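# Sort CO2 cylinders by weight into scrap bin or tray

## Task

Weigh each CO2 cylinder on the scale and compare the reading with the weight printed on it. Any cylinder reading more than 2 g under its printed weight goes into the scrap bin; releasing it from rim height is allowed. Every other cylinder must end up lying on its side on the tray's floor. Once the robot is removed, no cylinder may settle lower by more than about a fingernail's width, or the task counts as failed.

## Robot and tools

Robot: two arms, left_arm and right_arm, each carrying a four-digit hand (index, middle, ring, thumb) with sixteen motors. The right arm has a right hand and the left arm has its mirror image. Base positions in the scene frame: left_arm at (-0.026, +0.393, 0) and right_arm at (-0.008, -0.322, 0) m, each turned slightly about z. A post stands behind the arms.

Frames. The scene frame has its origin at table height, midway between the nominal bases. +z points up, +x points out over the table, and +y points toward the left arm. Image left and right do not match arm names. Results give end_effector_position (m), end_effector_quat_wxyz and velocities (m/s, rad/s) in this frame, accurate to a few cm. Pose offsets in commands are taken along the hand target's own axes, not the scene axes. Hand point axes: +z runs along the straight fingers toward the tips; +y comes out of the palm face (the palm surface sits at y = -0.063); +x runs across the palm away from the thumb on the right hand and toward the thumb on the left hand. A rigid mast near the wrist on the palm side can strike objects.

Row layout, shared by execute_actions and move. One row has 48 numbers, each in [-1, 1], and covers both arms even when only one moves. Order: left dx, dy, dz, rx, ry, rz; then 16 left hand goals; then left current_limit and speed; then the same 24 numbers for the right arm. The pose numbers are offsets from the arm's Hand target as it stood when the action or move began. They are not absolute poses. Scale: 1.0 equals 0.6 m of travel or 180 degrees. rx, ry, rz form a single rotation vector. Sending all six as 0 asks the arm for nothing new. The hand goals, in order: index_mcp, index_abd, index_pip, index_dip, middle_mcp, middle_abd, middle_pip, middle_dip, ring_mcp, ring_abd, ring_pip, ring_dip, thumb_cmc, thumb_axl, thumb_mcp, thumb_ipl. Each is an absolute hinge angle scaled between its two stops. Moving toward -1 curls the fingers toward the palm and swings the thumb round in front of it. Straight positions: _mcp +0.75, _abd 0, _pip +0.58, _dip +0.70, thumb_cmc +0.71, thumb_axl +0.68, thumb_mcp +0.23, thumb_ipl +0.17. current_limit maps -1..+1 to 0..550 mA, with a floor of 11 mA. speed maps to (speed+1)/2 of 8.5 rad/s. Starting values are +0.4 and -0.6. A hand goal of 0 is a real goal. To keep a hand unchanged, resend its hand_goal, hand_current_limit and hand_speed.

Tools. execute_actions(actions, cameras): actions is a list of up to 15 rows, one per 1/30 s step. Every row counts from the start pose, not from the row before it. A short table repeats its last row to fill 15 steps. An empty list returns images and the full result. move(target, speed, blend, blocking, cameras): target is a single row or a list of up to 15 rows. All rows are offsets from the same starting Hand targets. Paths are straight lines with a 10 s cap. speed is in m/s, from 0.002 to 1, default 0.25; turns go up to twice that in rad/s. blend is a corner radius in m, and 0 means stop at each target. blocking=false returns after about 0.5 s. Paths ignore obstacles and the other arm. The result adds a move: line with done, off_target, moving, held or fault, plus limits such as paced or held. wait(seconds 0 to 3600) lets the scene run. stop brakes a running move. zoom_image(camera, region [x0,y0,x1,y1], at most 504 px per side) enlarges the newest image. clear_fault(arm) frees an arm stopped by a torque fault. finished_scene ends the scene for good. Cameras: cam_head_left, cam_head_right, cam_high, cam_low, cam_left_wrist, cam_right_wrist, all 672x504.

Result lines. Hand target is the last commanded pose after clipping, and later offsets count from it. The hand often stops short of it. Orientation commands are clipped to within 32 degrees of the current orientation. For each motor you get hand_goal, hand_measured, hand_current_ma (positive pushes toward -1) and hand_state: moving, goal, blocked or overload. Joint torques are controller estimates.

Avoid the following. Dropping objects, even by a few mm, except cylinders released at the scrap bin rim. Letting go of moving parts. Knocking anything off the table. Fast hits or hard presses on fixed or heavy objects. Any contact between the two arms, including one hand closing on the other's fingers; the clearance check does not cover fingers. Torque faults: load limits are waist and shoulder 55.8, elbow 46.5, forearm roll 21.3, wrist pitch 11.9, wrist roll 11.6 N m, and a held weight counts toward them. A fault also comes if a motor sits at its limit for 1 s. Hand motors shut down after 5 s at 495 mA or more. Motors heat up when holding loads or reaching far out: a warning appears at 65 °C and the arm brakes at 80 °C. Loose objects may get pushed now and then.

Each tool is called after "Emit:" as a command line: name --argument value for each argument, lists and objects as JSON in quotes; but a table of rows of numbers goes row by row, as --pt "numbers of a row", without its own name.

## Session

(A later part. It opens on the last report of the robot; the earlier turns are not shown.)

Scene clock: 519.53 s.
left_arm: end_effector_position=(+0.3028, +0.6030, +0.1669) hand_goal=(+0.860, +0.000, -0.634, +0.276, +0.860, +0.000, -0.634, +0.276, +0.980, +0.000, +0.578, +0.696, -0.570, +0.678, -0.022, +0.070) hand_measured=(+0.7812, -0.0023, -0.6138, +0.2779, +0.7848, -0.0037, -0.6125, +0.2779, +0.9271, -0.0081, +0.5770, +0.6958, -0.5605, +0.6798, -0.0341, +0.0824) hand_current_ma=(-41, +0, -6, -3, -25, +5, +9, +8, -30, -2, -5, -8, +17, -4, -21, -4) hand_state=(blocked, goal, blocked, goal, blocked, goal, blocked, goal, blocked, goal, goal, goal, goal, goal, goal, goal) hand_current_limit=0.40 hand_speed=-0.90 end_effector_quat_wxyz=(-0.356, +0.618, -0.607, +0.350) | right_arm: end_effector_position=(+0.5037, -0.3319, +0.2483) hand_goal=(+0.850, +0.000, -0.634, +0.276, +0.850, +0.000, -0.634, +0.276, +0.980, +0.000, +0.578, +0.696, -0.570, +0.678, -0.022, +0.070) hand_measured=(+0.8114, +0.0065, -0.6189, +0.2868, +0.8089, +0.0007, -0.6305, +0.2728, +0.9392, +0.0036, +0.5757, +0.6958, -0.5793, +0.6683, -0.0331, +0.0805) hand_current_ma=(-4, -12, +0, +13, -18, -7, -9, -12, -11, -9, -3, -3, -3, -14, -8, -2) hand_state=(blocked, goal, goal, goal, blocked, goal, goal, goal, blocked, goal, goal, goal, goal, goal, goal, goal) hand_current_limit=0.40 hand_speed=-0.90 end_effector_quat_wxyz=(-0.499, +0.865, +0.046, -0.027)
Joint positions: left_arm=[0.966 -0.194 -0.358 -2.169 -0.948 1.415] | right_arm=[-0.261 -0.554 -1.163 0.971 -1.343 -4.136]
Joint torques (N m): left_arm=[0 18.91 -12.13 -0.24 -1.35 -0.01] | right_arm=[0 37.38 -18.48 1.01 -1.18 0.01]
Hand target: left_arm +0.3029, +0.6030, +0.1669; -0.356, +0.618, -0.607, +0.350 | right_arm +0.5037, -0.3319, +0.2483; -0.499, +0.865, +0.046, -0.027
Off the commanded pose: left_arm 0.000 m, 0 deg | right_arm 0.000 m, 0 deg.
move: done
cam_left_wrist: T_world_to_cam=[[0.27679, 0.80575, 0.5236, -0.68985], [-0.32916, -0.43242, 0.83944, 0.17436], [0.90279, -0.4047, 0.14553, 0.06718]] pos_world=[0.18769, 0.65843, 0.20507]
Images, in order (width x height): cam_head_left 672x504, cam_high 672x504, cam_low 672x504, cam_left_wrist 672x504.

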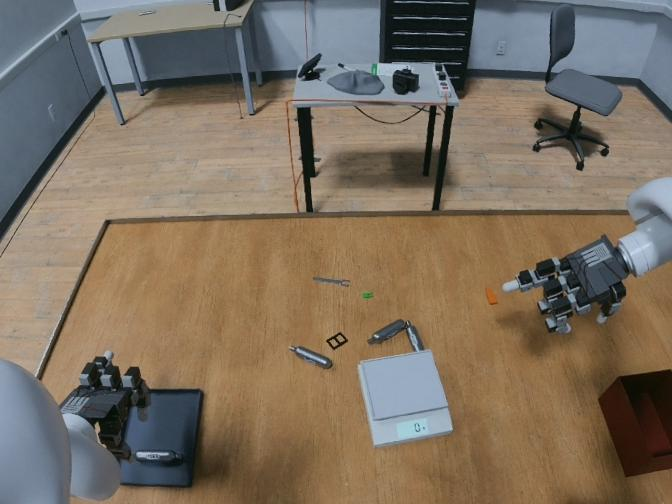

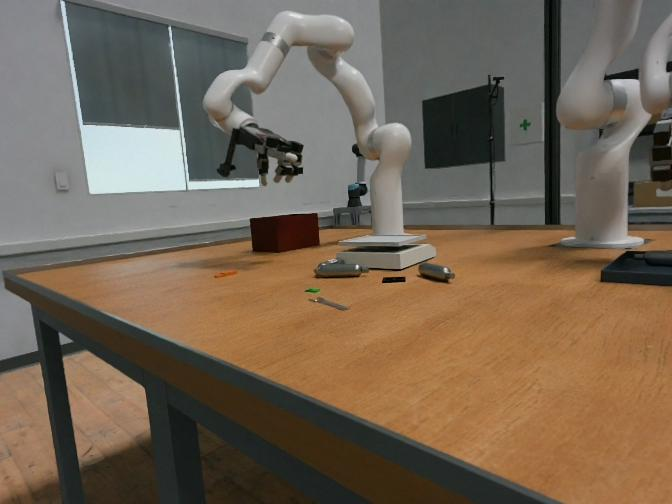

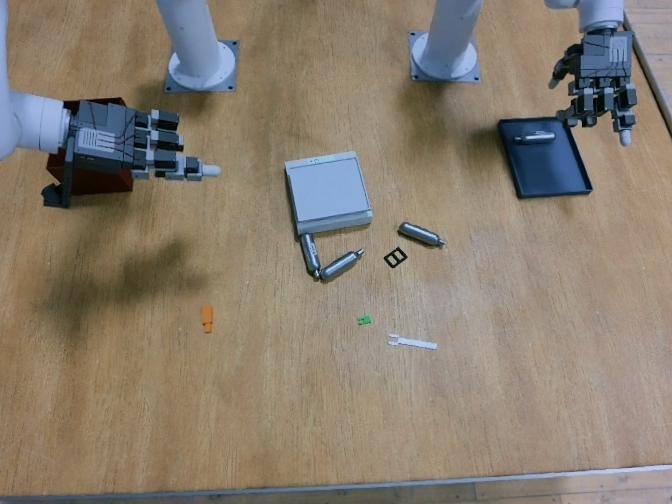

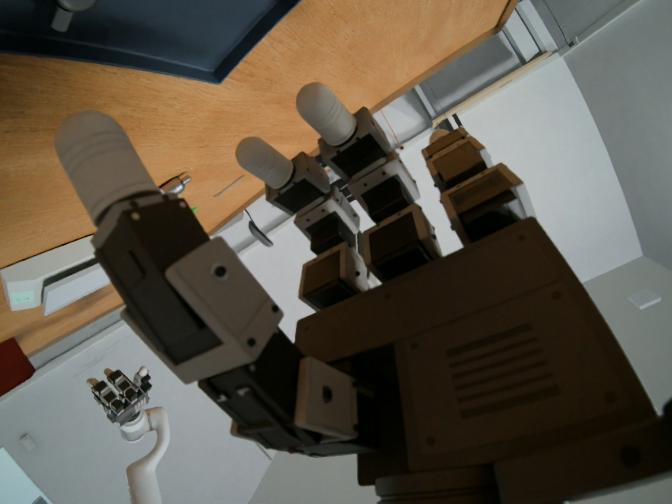

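Emit:
move --target '[0.604,-0.1857,0.4112,0,0.1289,0.0744,0.86,0,-0.635,0.275,0.86,0,-0.635,0.275,0.98,0,0.577,0.696,-0.571,0.678,-0.022,0.07,0.4,-0.9, 0,0,0,0,0,0,0.849,0,-0.635,0.275,0.849,0,-0.635,0.275,0.98,0,0.577,0.696,-0.571,0.678,-0.022,0.07,0.4,-0.9]' --speed 0.2 --cameras '["cam_head_left","cam_head_right","cam_low","cam_high","cam_left_wrist"]'

Emit:
zoom_image --camera "cam_low" --region '[340, 150, 500, 270]'

Emit:
zoom_image --camera "cam_head_right" --region '[240, 270, 400, 390]'

Emit:
zoom_image --camera "cam_head_left" --region '[240, 270, 400, 390]'

Scene clock: 532.77 s.
left_arm: end_effector_position=(+0.5784, +0.2453, +0.1398) hand_goal=(+0.860, +0.000, -0.634, +0.276, +0.860, +0.000, -0.634, +0.276, +0.980, +0.000, +0.578, +0.696, -0.570, +0.678, -0.022, +0.070) hand_measured=(+0.7824, -0.0008, -0.6138, +0.2779, +0.7848, -0.0037, -0.6138, +0.2766, +0.9271, -0.0023, +0.5770, +0.6958, -0.5617, +0.6767, -0.0331, +0.0814) hand_current_ma=(-37, +7, -2, -8, -28, +13, -4, +6, -31, -5, -10, -14, +15, -2, -9, -2) hand_state=(blocked, goal, goal, goal, blocked, goal, blocked, goal, blocked, goal, goal, goal, goal, goal, goal, goal) hand_current_limit=0.40 hand_speed=-0.90 end_effector_quat_wxyz=(+0.265, -0.460, +0.734, -0.423) | right_arm: end_effector_position=(+0.5037, -0.3319, +0.2483) hand_goal=(+0.850, +0.000, -0.634, +0.276, +0.850, +0.000, -0.634, +0.276, +0.980, +0.000, +0.578, +0.696, -0.570, +0.678, -0.022, +0.070) hand_measured=(+0.8114, +0.0051, -0.6189, +0.2868, +0.8089, +0.0007, -0.6305, +0.2728, +0.9392, +0.0051, +0.5770, +0.6958, -0.5793, +0.6672, -0.0321, +0.0795) hand_current_ma=(-7, -6, +6, +22, -15, -6, +0, -14, -14, -11, -5, -10, -8, -15, -8, -4) hand_state=(blocked, goal, goal, goal, blocked, goal, goal, goal, blocked, goal, goal, goal, goal, goal, goal, goal) hand_current_limit=0.40 hand_speed=-0.90 end_effector_quat_wxyz=(-0.499, +0.865, +0.046, -0.027)
Joint positions: left_arm=[-0.068 -0.593 -0.888 -2.738 -0.769 1.438] | right_arm=[-0.261 -0.554 -1.163 0.971 -1.343 -4.136]
Joint torques (N m): left_arm=[0 34.52 -14.96 -0.33 3.74 -0.01] | right_arm=[0 37.38 -18.48 1.01 -1.18 0.01]
Hand target: left_arm +0.5784, +0.2453, +0.1398; +0.265, -0.460, +0.734, -0.423 | right_arm +0.5037, -0.3319, +0.2483; -0.499, +0.865, +0.046, -0.027
Off the commanded pose: left_arm 0.000 m, 0 deg | right_arm 0.000 m, 0 deg.
move: done
cam_left_wrist: T_world_to_cam=[[0.61028, 0.59472, 0.52331, -0.60482], [-0.48862, -0.23737, 0.83959, 0.17759], [0.62354, -0.76809, 0.14573, -0.07177]] pos_world=[0.50064, 0.34673, 0.17787]
Images, in order (width x height): cam_head_left 672x504, cam_head_right 672x504, cam_high 672x504, cam_low 672x504, cam_left_wrist 672x504.

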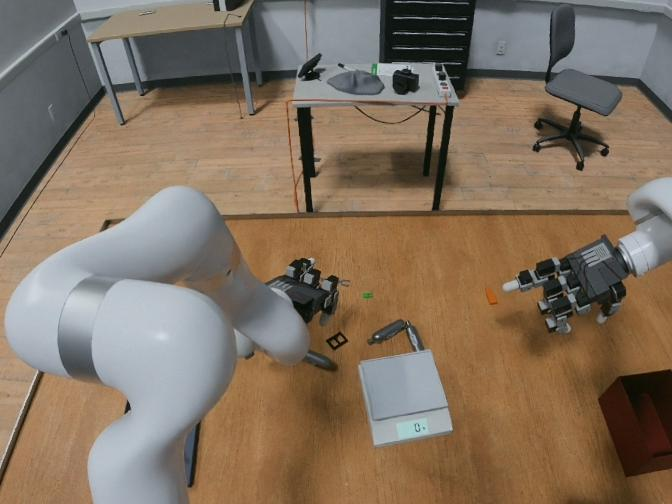

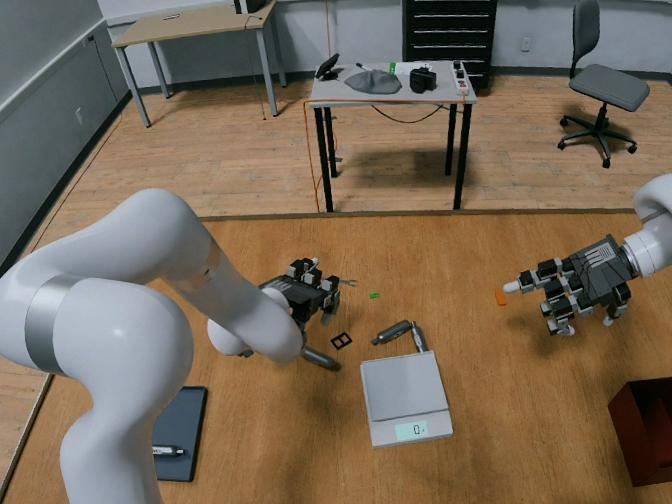

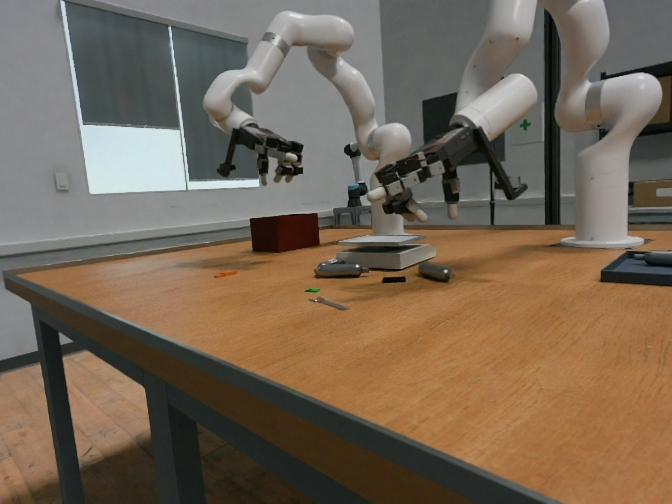

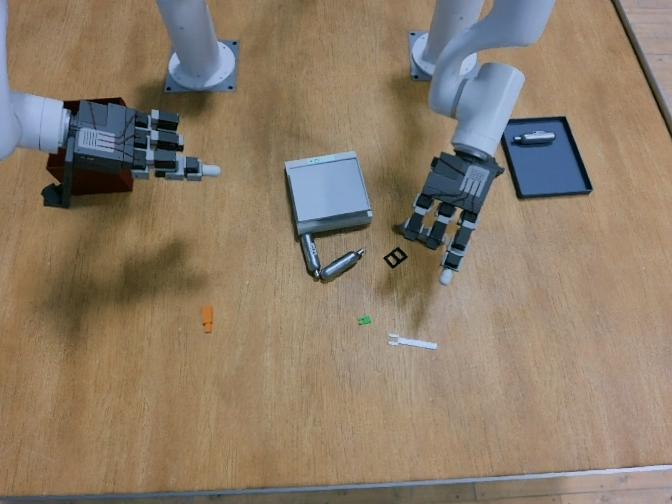

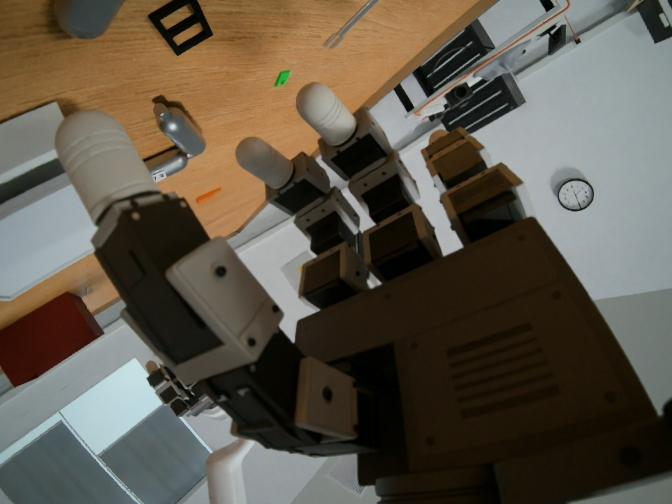

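Scaled by 3.150.

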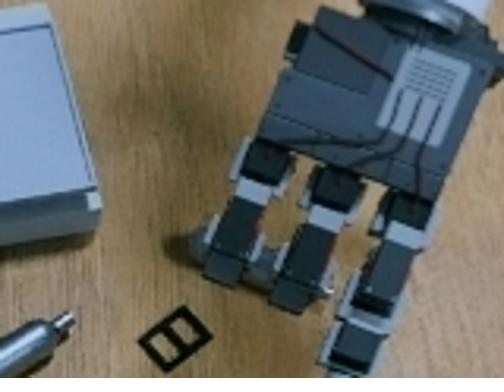

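Scaled by 3.150.

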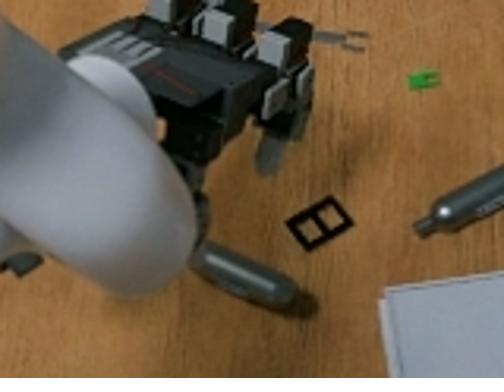

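Scaled by 3.150.

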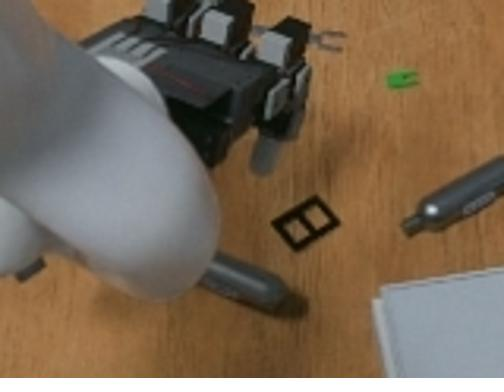

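Emit:
move --target '[-0.0044,0.1623,0.0932,0,0,0,0.86,0,-0.635,0.275,0.86,0,-0.635,0.275,0.98,0,0.577,0.696,-0.571,0.678,-0.022,0.07,0.4,-0.9, 0,0,0,0,0,0,0.849,0,-0.635,0.275,0.849,0,-0.635,0.275,0.98,0,0.577,0.696,-0.571,0.678,-0.022,0.07,0.4,-0.9]' --speed 0.08 --cameras '["cam_head_right","cam_low","cam_high","cam_left_wrist"]'

Emit:
zoom_image --camera "cam_high" --region '[360, 200, 500, 305]'

Emit:
zoom_image --camera "cam_head_right" --region '[260, 290, 400, 395]'

Scene clock: 541.97 s.
left_arm: end_effector_position=(+0.5792, +0.2478, +0.0275) hand_goal=(+0.860, +0.000, -0.634, +0.276, +0.860, +0.000, -0.634, +0.276, +0.980, +0.000, +0.578, +0.696, -0.570, +0.678, -0.022, +0.070) hand_measured=(+0.7824, -0.0008, -0.6138, +0.2779, +0.7860, -0.0037, -0.6125, +0.2779, +0.9259, -0.0023, +0.5770, +0.6971, -0.5630, +0.6777, -0.0331, +0.0814) hand_current_ma=(-37, +8, -1, -3, -28, +9, +3, +3, -29, +6, -5, -6, +9, +0, -7, -6) hand_state=(blocked, goal, goal, goal, blocked, goal, blocked, goal, blocked, goal, goal, goal, goal, goal, goal, goal) hand_current_limit=0.40 hand_speed=-0.90 end_effector_quat_wxyz=(+0.265, -0.460, +0.734, -0.423) | right_arm: end_effector_position=(+0.5037, -0.3319, +0.2483) hand_goal=(+0.850, +0.000, -0.634, +0.276, +0.850, +0.000, -0.634, +0.276, +0.980, +0.000, +0.578, +0.696, -0.570, +0.678, -0.022, +0.070) hand_measured=(+0.8126, +0.0051, -0.6189, +0.2868, +0.8089, +0.0007, -0.6292, +0.2728, +0.9392, +0.0051, +0.5770, +0.6958, -0.5793, +0.6672, -0.0321, +0.0805) hand_current_ma=(-15, -10, -3, +13, -11, -11, -8, -3, -17, -9, -5, -6, -2, -15, -19, +2) hand_state=(blocked, goal, goal, goal, blocked, goal, goal, goal, blocked, goal, goal, goal, goal, goal, goal, goal) hand_current_limit=0.40 hand_speed=-0.90 end_effector_quat_wxyz=(-0.499, +0.865, +0.046, -0.027)
Joint positions: left_arm=[-0.063 -0.854 -0.954 -2.794 -0.952 1.531] | right_arm=[-0.261 -0.554 -1.163 0.971 -1.343 -4.136]
Joint torques (N m): left_arm=[0 38.23 -11.84 -0.12 -1.36 -0.01] | right_arm=[0 37.38 -18.48 1.01 -1.18 0.01]
Hand target: left_arm +0.5792, +0.2478, +0.0275; +0.265, -0.460, +0.734, -0.423 | right_arm +0.5037, -0.3319, +0.2483; -0.499, +0.865, +0.046, -0.027
Off the commanded pose: left_arm 0.000 m, 0 deg | right_arm 0.000 m, 0 deg.
move: done
cam_left_wrist: T_world_to_cam=[[0.61028, 0.59472, 0.52331, -0.54803], [-0.48862, -0.23737, 0.83959, 0.27286], [0.62354, -0.76809, 0.14573, -0.05399]] pos_world=[0.50144, 0.34923, 0.06557]
Images, in order (width x height): cam_head_right 672x504, cam_high 672x504, cam_low 672x504, cam_left_wrist 672x504.

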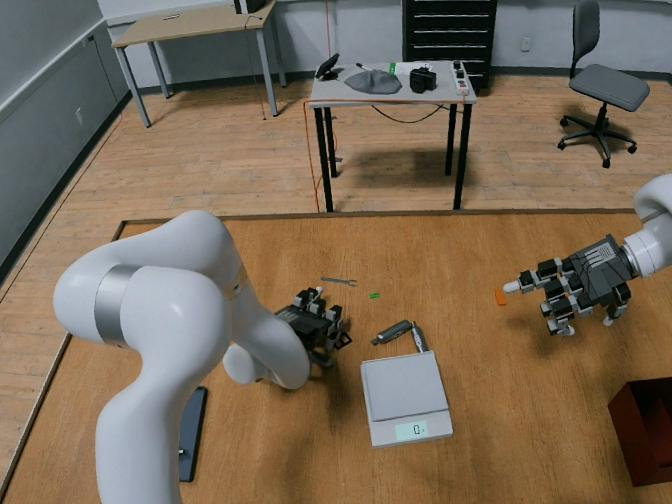

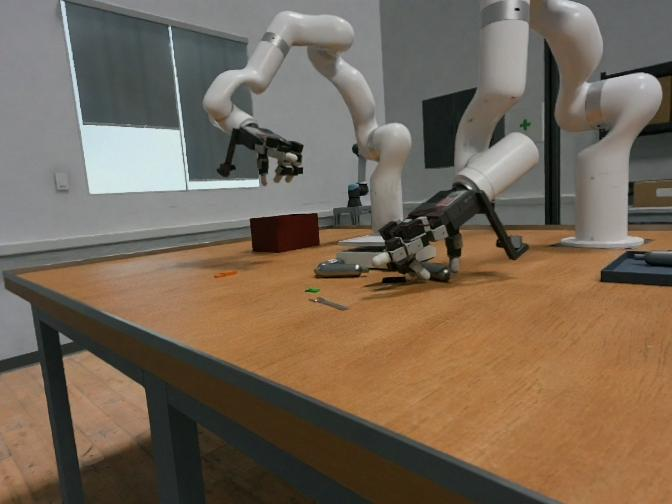

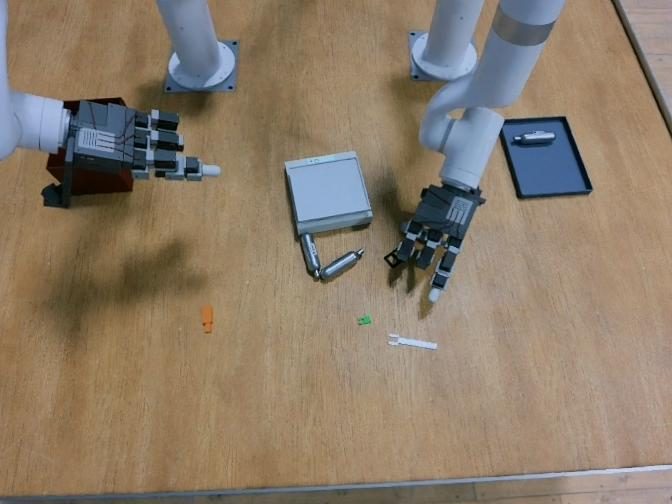

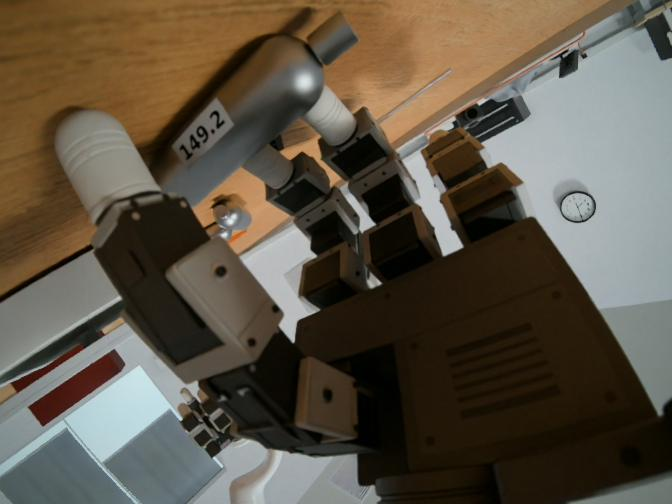

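Scaled by 3.600.

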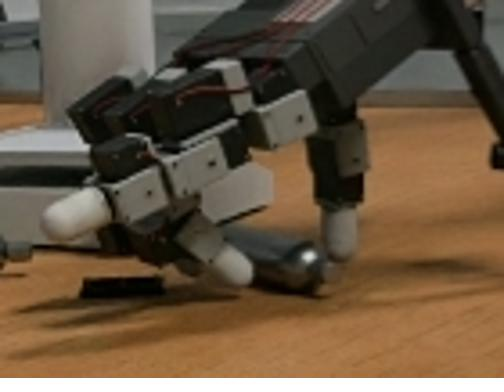

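Scaled by 3.600.

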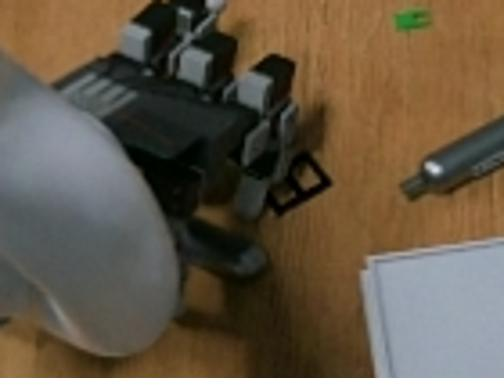

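Emit:
move --pt "0.01 0.0014 0.0008 0 0 0 0.86 0 -0.635 0.275 0.86 0 -0.635 0.275 0.98 0 0.577 0.696 -0.571 0.678 -0.022 0.07 0.4 -0.9 0 0 0 0 0 0 0.849 0 -0.635 0.275 0.849 0 -0.635 0.275 0.98 0 0.577 0.696 -0.571 0.678 -0.022 0.07 0.4 -0.9" --pt "0.01 0.0014 0.0008 0 0 0 0.62 0 -0.635 0.275 0.63 0 -0.635 0.275 0.98 0 0.577 0.696 -0.571 0.678 -0.18 0.07 0.4 -0.92 0 0 0 0 0 0 0.849 0 -0.635 0.275 0.849 0 -0.635 0.275 0.98 0 0.577 0.696 -0.571 0.678 -0.022 0.07 0.4 -0.9" --speed 0.05 --cameras '["cam_high","cam_left_wrist"]'

Emit:
zoom_image --camera "cam_high" --region '[360, 200, 500, 305]'

Scene clock: 559.30 s.
left_arm: end_effector_position=(+0.5766, +0.2424, +0.0265) hand_goal=(+0.620, +0.000, -0.634, +0.276, +0.630, +0.000, -0.634, +0.276, +0.980, +0.000, +0.578, +0.696, -0.570, +0.678, -0.180, +0.070) hand_measured=(+0.6027, -0.0052, -0.6138, +0.2779, +0.6148, -0.0052, -0.6138, +0.2715, +0.9271, -0.0066, +0.5770, +0.6958, -0.5630, +0.6767, -0.1667, +0.0814) hand_current_ma=(-3, +1, -4, +6, +5, +12, +3, -1, -35, +0, -8, -14, +15, -12, +7, -6) hand_state=(goal, goal, goal, goal, goal, goal, blocked, goal, blocked, goal, goal, goal, goal, goal, goal, goal) hand_current_limit=0.40 hand_speed=-0.92 end_effector_quat_wxyz=(+0.265, -0.460, +0.734, -0.423) | right_arm: end_effector_position=(+0.5037, -0.3319, +0.2483) hand_goal=(+0.850, +0.000, -0.634, +0.276, +0.850, +0.000, -0.634, +0.276, +0.980, +0.000, +0.578, +0.696, -0.570, +0.678, -0.022, +0.070) hand_measured=(+0.8114, +0.0051, -0.6189, +0.2868, +0.8089, +0.0007, -0.6305, +0.2728, +0.9380, +0.0036, +0.5770, +0.6971, -0.5793, +0.6683, -0.0331, +0.0795) hand_current_ma=(-6, -8, +8, +11, -15, -11, -5, -5, -13, -8, +4, -7, +0, -13, -11, -3) hand_state=(blocked, goal, goal, goal, blocked, goal, goal, goal, blocked, goal, goal, goal, goal, goal, goal, goal) hand_current_limit=0.40 hand_speed=-0.90 end_effector_quat_wxyz=(-0.499, +0.865, +0.046, -0.027)
Joint positions: left_arm=[-0.075 -0.854 -0.95 -2.807 -0.956 1.534] | right_arm=[-0.261 -0.554 -1.163 0.971 -1.343 -4.136]
Joint torques (N m): left_arm=[0 38.16 -11.76 -0.11 -1.35 -0.01] | right_arm=[0 37.38 -18.48 1.01 -1.18 0.01]
Hand target: left_arm +0.5766, +0.2424, +0.0265; +0.265, -0.460, +0.734, -0.423 | right_arm +0.5037, -0.3319, +0.2483; -0.499, +0.865, +0.046, -0.027
Off the commanded pose: left_arm 0.000 m, 0 deg | right_arm 0.000 m, 0 deg.
move: done
cam_left_wrist: T_world_to_cam=[[0.61028, 0.59472, 0.52331, -0.54276], [-0.48862, -0.23737, 0.83959, 0.27106], [0.62354, -0.76809, 0.14573, -0.05638]] pos_world=[0.49884, 0.34383, 0.06467]

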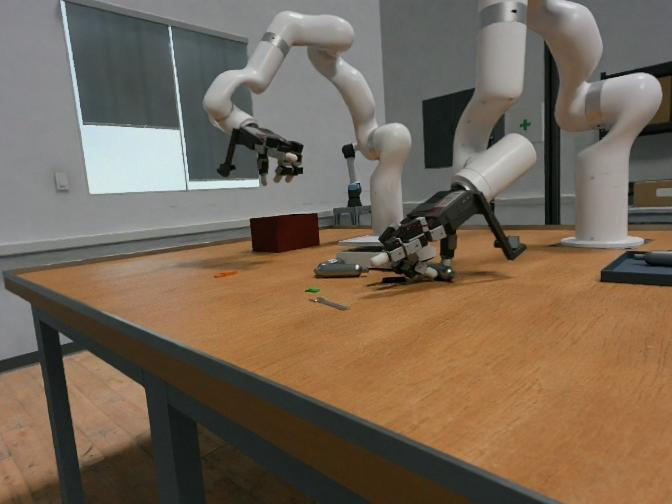

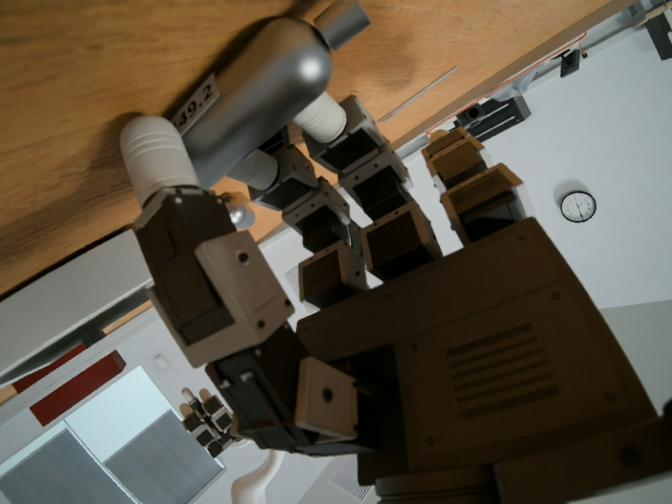

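Scaled by 3.600.

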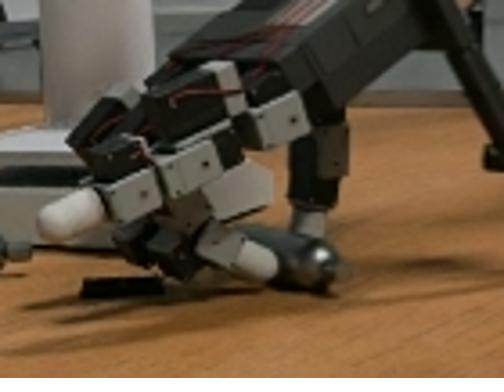

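Emit:
move --pt "0 0 0 0 0 0 0.5 0 -0.66 0.26 0.57 0 -0.65 0.26 0.98 0 0.577 0.696 -0.571 0.678 -0.35 0 0.4 -0.92 0 0 0 0 0 0 0.849 0 -0.635 0.275 0.849 0 -0.635 0.275 0.98 0 0.577 0.696 -0.571 0.678 -0.022 0.07 0.4 -0.9" --pt "0 0 0 0 0 0 0.3 0 -0.74 0.24 0.51 0 -0.68 0.25 0.98 0 0.577 0.696 -0.571 0.678 -0.62 -0.15 0.4 -0.9 0 0 0 0 0 0 0.849 0 -0.635 0.275 0.849 0 -0.635 0.275 0.98 0 0.577 0.696 -0.571 0.678 -0.022 0.07 0.4 -0.9" --speed 0.03 --cameras '["cam_high","cam_left_wrist"]'

Emit:
zoom_image --camera "cam_high" --region '[360, 200, 500, 305]'

Scene clock: 564.40 s.
left_arm: end_effector_position=(+0.5766, +0.2424, +0.0265) hand_goal=(+0.300, +0.000, -0.740, +0.240, +0.510, +0.000, -0.680, +0.250, +0.980, +0.000, +0.578, +0.696, -0.570, +0.678, -0.620, -0.150) hand_measured=(+0.5931, -0.0037, -0.6189, +0.2741, +0.5810, -0.0037, -0.6189, +0.2741, +0.9271, -0.0066, +0.5770, +0.6958, -0.5592, +0.6830, -0.1707, +0.0747) hand_current_ma=(+184, +5, +59, +10, +48, +3, +26, +12, -29, -2, -16, -10, +19, -5, +214, +174) hand_state=(moving, goal, blocked, blocked, blocked, goal, blocked, blocked, blocked, goal, goal, goal, goal, goal, moving, moving) hand_current_limit=0.40 hand_speed=-0.90 end_effector_quat_wxyz=(+0.265, -0.460, +0.734, -0.423) | right_arm: end_effector_position=(+0.5037, -0.3319, +0.2483) hand_goal=(+0.850, +0.000, -0.634, +0.276, +0.850, +0.000, -0.634, +0.276, +0.980, +0.000, +0.578, +0.696, -0.570, +0.678, -0.022, +0.070) hand_measured=(+0.8126, +0.0051, -0.6189, +0.2868, +0.8089, +0.0007, -0.6305, +0.2741, +0.9392, +0.0051, +0.5770, +0.6971, -0.5793, +0.6672, -0.0321, +0.0795) hand_current_ma=(-9, -5, +12, +13, -20, -9, -5, -8, -15, -9, -2, -7, +2, -8, -7, +3) hand_state=(blocked, goal, goal, goal, blocked, goal, goal, goal, blocked, goal, goal, goal, goal, goal, goal, goal) hand_current_limit=0.40 hand_speed=-0.90 end_effector_quat_wxyz=(-0.499, +0.865, +0.046, -0.027)
Joint positions: left_arm=[-0.075 -0.854 -0.95 -2.807 -0.956 1.534] | right_arm=[-0.261 -0.554 -1.163 0.971 -1.343 -4.136]
Joint torques (N m): left_arm=[0 38.15 -11.76 -0.11 -1.35 -0.01] | right_arm=[0 37.38 -18.48 1.01 -1.18 0.01]
Hand target: left_arm +0.5766, +0.2424, +0.0265; +0.265, -0.460, +0.734, -0.423 | right_arm +0.5037, -0.3319, +0.2483; -0.499, +0.865, +0.046, -0.027
Off the commanded pose: left_arm 0.000 m, 0 deg | right_arm 0.000 m, 0 deg.
move: done
cam_left_wrist: T_world_to_cam=[[0.61028, 0.59472, 0.52331, -0.54276], [-0.48862, -0.23737, 0.83959, 0.27106], [0.62354, -0.76809, 0.14573, -0.05638]] pos_world=[0.49884, 0.34383, 0.06467]

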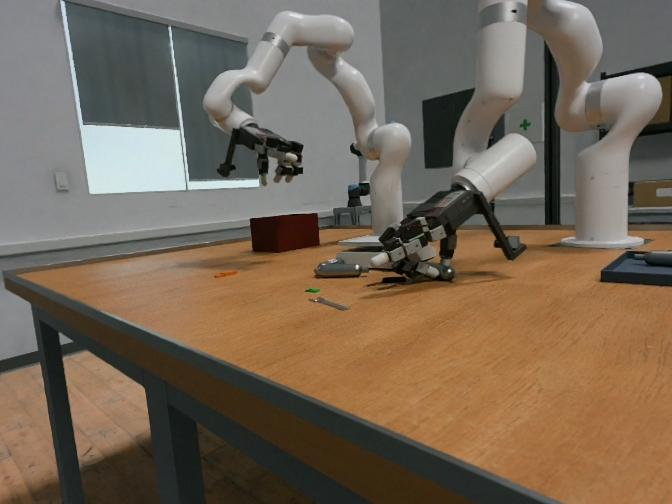

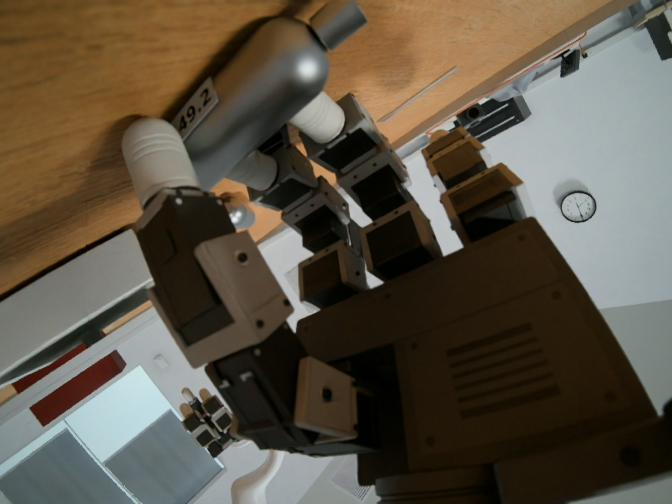

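Scaled by 3.600.

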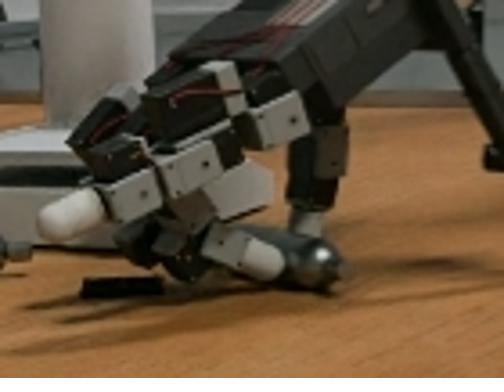

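Emit:
move --target '[0,-0.0722,-0.0417,0,0,0,0.3,0,-0.74,0.24,0.51,0,-0.68,0.25,0.98,0,0.577,0.696,-0.571,0.678,-0.62,-0.15,0.4,-0.9, 0,0,0,0,0,0,0.849,0,-0.635,0.275,0.849,0,-0.635,0.275,0.98,0,0.577,0.696,-0.571,0.678,-0.022,0.07,0.4,-0.9]' --speed 0.05 --cameras '["cam_high","cam_low","cam_left_wrist"]'

Emit:
zoom_image --camera "cam_high" --region '[360, 180, 500, 285]'

Scene clock: 568.77 s.
left_arm: end_effector_position=(+0.5766, +0.2424, +0.0765) hand_goal=(+0.300, +0.000, -0.740, +0.240, +0.510, +0.000, -0.680, +0.250, +0.980, +0.000, +0.578, +0.696, -0.570, +0.678, -0.620, -0.150) hand_measured=(+0.5919, -0.0008, -0.5817, +0.3046, +0.5002, -0.0037, -0.6510, +0.2702, +0.9271, -0.0066, +0.5757, +0.6958, -0.6383, +0.6282, -0.2300, +0.0738) hand_current_ma=(+214, +3, +86, +25, +0, +5, +1, +10, -31, -7, -4, -13, -24, -24, +377, +205) hand_state=(blocked, goal, blocked, blocked, goal, goal, blocked, blocked, blocked, goal, goal, goal, blocked, blocked, blocked, blocked) hand_current_limit=0.40 hand_speed=-0.90 end_effector_quat_wxyz=(+0.265, -0.460, +0.734, -0.423) | right_arm: end_effector_position=(+0.5037, -0.3319, +0.2483) hand_goal=(+0.850, +0.000, -0.634, +0.276, +0.850, +0.000, -0.634, +0.276, +0.980, +0.000, +0.578, +0.696, -0.570, +0.678, -0.022, +0.070) hand_measured=(+0.8126, +0.0051, -0.6189, +0.2868, +0.8077, +0.0007, -0.6305, +0.2728, +0.9380, +0.0051, +0.5757, +0.6958, -0.5793, +0.6672, -0.0331, +0.0795) hand_current_ma=(-12, -5, +2, +12, -13, -2, -5, +1, -17, -11, +1, -7, -4, -11, -10, +5) hand_state=(blocked, goal, goal, goal, blocked, goal, goal, goal, blocked, goal, goal, goal, goal, goal, goal, goal) hand_current_limit=0.40 hand_speed=-0.90 end_effector_quat_wxyz=(-0.499, +0.865, +0.046, -0.027)
Joint positions: left_arm=[-0.075 -0.735 -0.912 -2.786 -0.879 1.5] | right_arm=[-0.261 -0.554 -1.163 0.971 -1.343 -4.136]
Joint torques (N m): left_arm=[0 36.6 -13.13 -0.2 -1.35 0] | right_arm=[0 37.38 -18.48 1.01 -1.18 0.01]
Hand target: left_arm +0.5766, +0.2424, +0.0766; +0.265, -0.460, +0.734, -0.423 | right_arm +0.5037, -0.3319, +0.2483; -0.499, +0.865, +0.046, -0.027
Off the commanded pose: left_arm 0.000 m, 0 deg | right_arm 0.000 m, 0 deg.
move: done
cam_left_wrist: T_world_to_cam=[[0.61028, 0.59472, 0.52331, -0.56892], [-0.48862, -0.23737, 0.83959, 0.22908], [0.62354, -0.76809, 0.14573, -0.06367]] pos_world=[0.49884, 0.34383, 0.11467]

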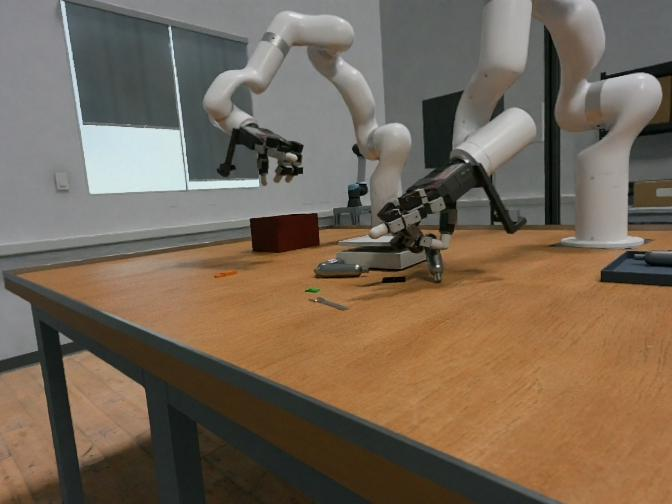

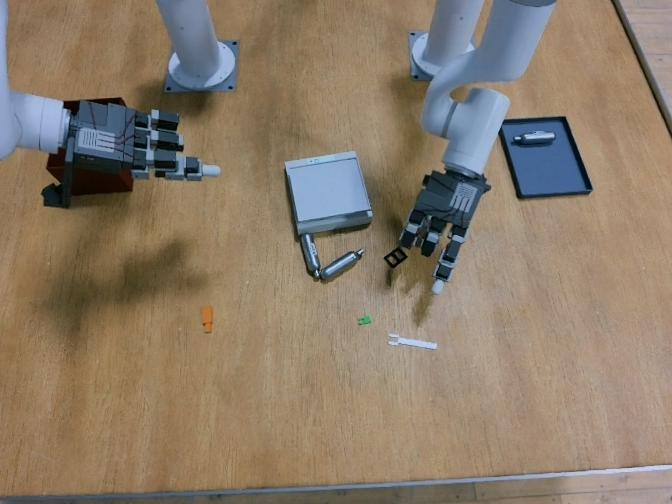

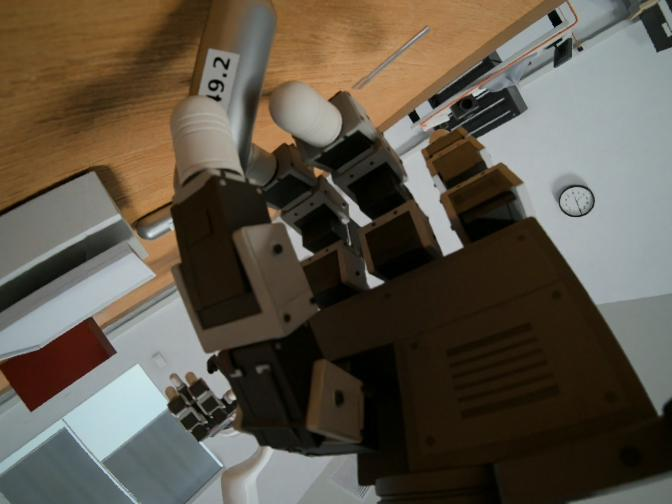

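Scaled by 3.600.

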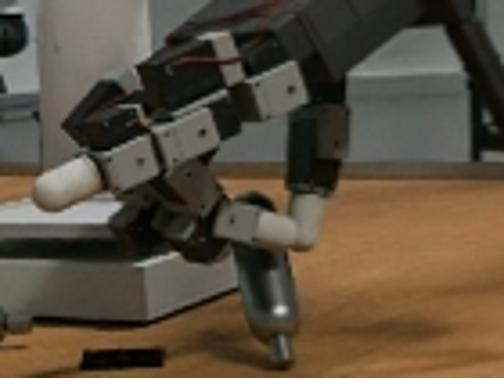

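Emit:
move --pt "0 0 0 0 0 0 0.35 0 -0.74 0.24 0.86 0 -0.635 0.275 0.98 0 0.577 0.696 -0.571 0.678 -0.6 -0.15 0.4 -0.9 0 0 0 0 0 0 0.849 0 -0.635 0.275 0.849 0 -0.635 0.275 0.98 0 0.577 0.696 -0.571 0.678 -0.022 0.07 0.4 -0.9" --pt "0 0.0693 0.04 0 0 0 0.35 0 -0.74 0.24 0.86 0 -0.635 0.275 0.98 0 0.577 0.696 -0.571 0.678 -0.6 -0.15 0.4 -0.9 0 0 0 0 0 0 0.849 0 -0.635 0.275 0.849 0 -0.635 0.275 0.98 0 0.577 0.696 -0.571 0.678 -0.022 0.07 0.4 -0.9" --speed 0.04 --cameras '["cam_high","cam_low","cam_left_wrist"]'

Emit:
zoom_image --camera "cam_high" --region '[360, 200, 500, 305]'

Scene clock: 589.03 s.
left_arm: end_effector_position=(+0.5766, +0.2424, +0.0286) hand_goal=(+0.350, +0.000, -0.740, +0.240, +0.860, +0.000, -0.634, +0.276, +0.980, +0.000, +0.578, +0.696, -0.570, +0.678, -0.600, -0.150) hand_measured=(+0.5919, +0.0007, -0.5817, +0.3034, +0.8222, -0.0008, -0.6407, +0.2639, +0.9271, -0.0066, +0.5770, +0.6958, -0.6383, +0.6293, -0.2291, +0.0747) hand_current_ma=(+169, +1, +83, +22, -12, +9, -6, -1, -27, -3, -8, -4, -22, -35, +359, +197) hand_state=(blocked, goal, blocked, blocked, blocked, goal, goal, goal, blocked, goal, goal, goal, blocked, blocked, blocked, blocked) hand_current_limit=0.40 hand_speed=-0.90 end_effector_quat_wxyz=(+0.265, -0.460, +0.734, -0.423) | right_arm: end_effector_position=(+0.5037, -0.3319, +0.2483) hand_goal=(+0.850, +0.000, -0.634, +0.276, +0.850, +0.000, -0.634, +0.276, +0.980, +0.000, +0.578, +0.696, -0.570, +0.678, -0.022, +0.070) hand_measured=(+0.8114, +0.0051, -0.6189, +0.2868, +0.8089, +0.0007, -0.6292, +0.2728, +0.9380, +0.0051, +0.5757, +0.6958, -0.5793, +0.6672, -0.0331, +0.0795) hand_current_ma=(-9, -8, +3, +10, -18, -4, -3, -9, -16, -6, +2, +2, +1, -9, -14, +5) hand_state=(blocked, goal, goal, goal, blocked, goal, goal, goal, blocked, goal, goal, goal, goal, goal, goal, goal) hand_current_limit=0.40 hand_speed=-0.90 end_effector_quat_wxyz=(-0.499, +0.865, +0.046, -0.027)
Joint positions: left_arm=[-0.075 -0.849 -0.948 -2.807 -0.953 1.533] | right_arm=[-0.261 -0.554 -1.163 0.971 -1.343 -4.136]
Joint torques (N m): left_arm=[0 38.11 -11.83 -0.11 -1.37 0] | right_arm=[0 37.38 -18.48 1.01 -1.18 0.01]
Hand target: left_arm +0.5765, +0.2424, +0.0285; +0.265, -0.460, +0.734, -0.423 | right_arm +0.5037, -0.3319, +0.2483; -0.499, +0.865, +0.046, -0.027
Off the commanded pose: left_arm 0.000 m, 0 deg | right_arm 0.000 m, 0 deg.
move: done
cam_left_wrist: T_world_to_cam=[[0.61028, 0.59472, 0.52331, -0.5438], [-0.48862, -0.23737, 0.83959, 0.26938], [0.62354, -0.76809, 0.14573, -0.05667]] pos_world=[0.49884, 0.34383, 0.06667]

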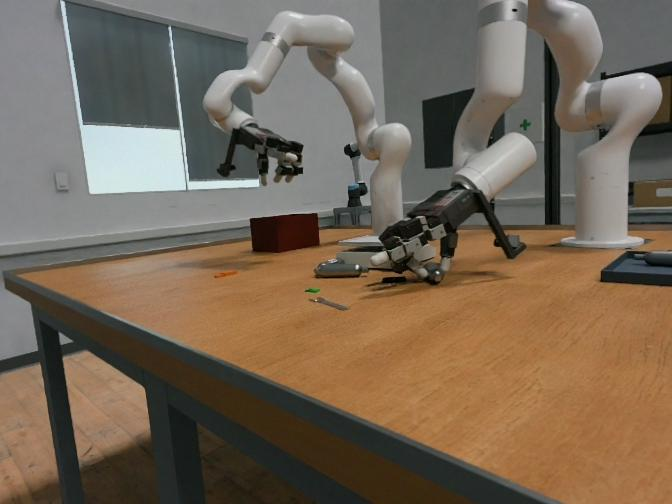

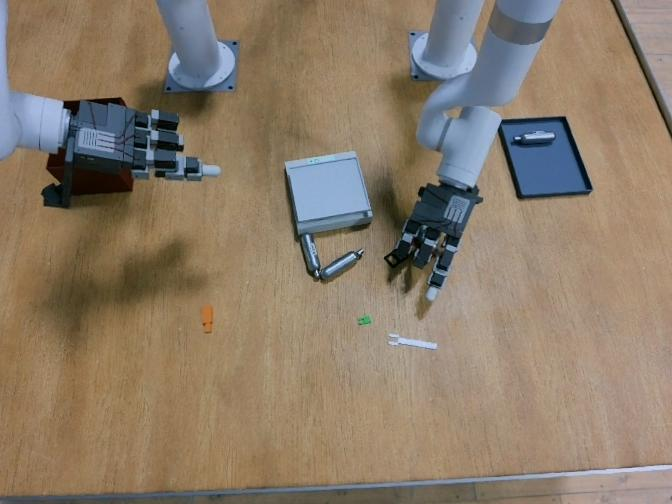

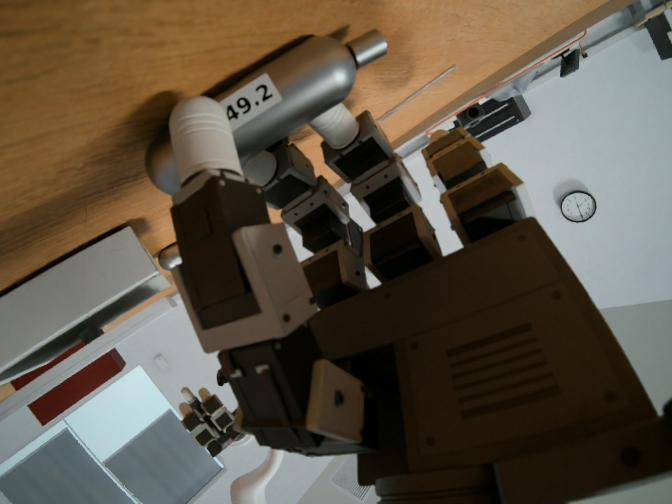

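Scaled by 3.600.

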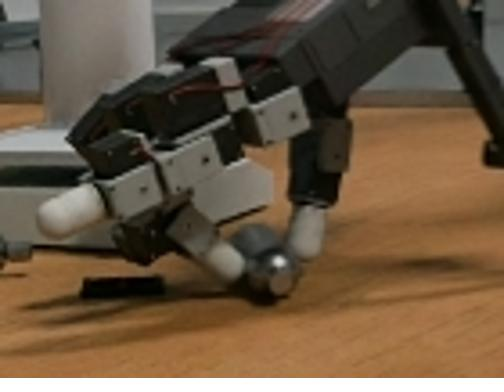

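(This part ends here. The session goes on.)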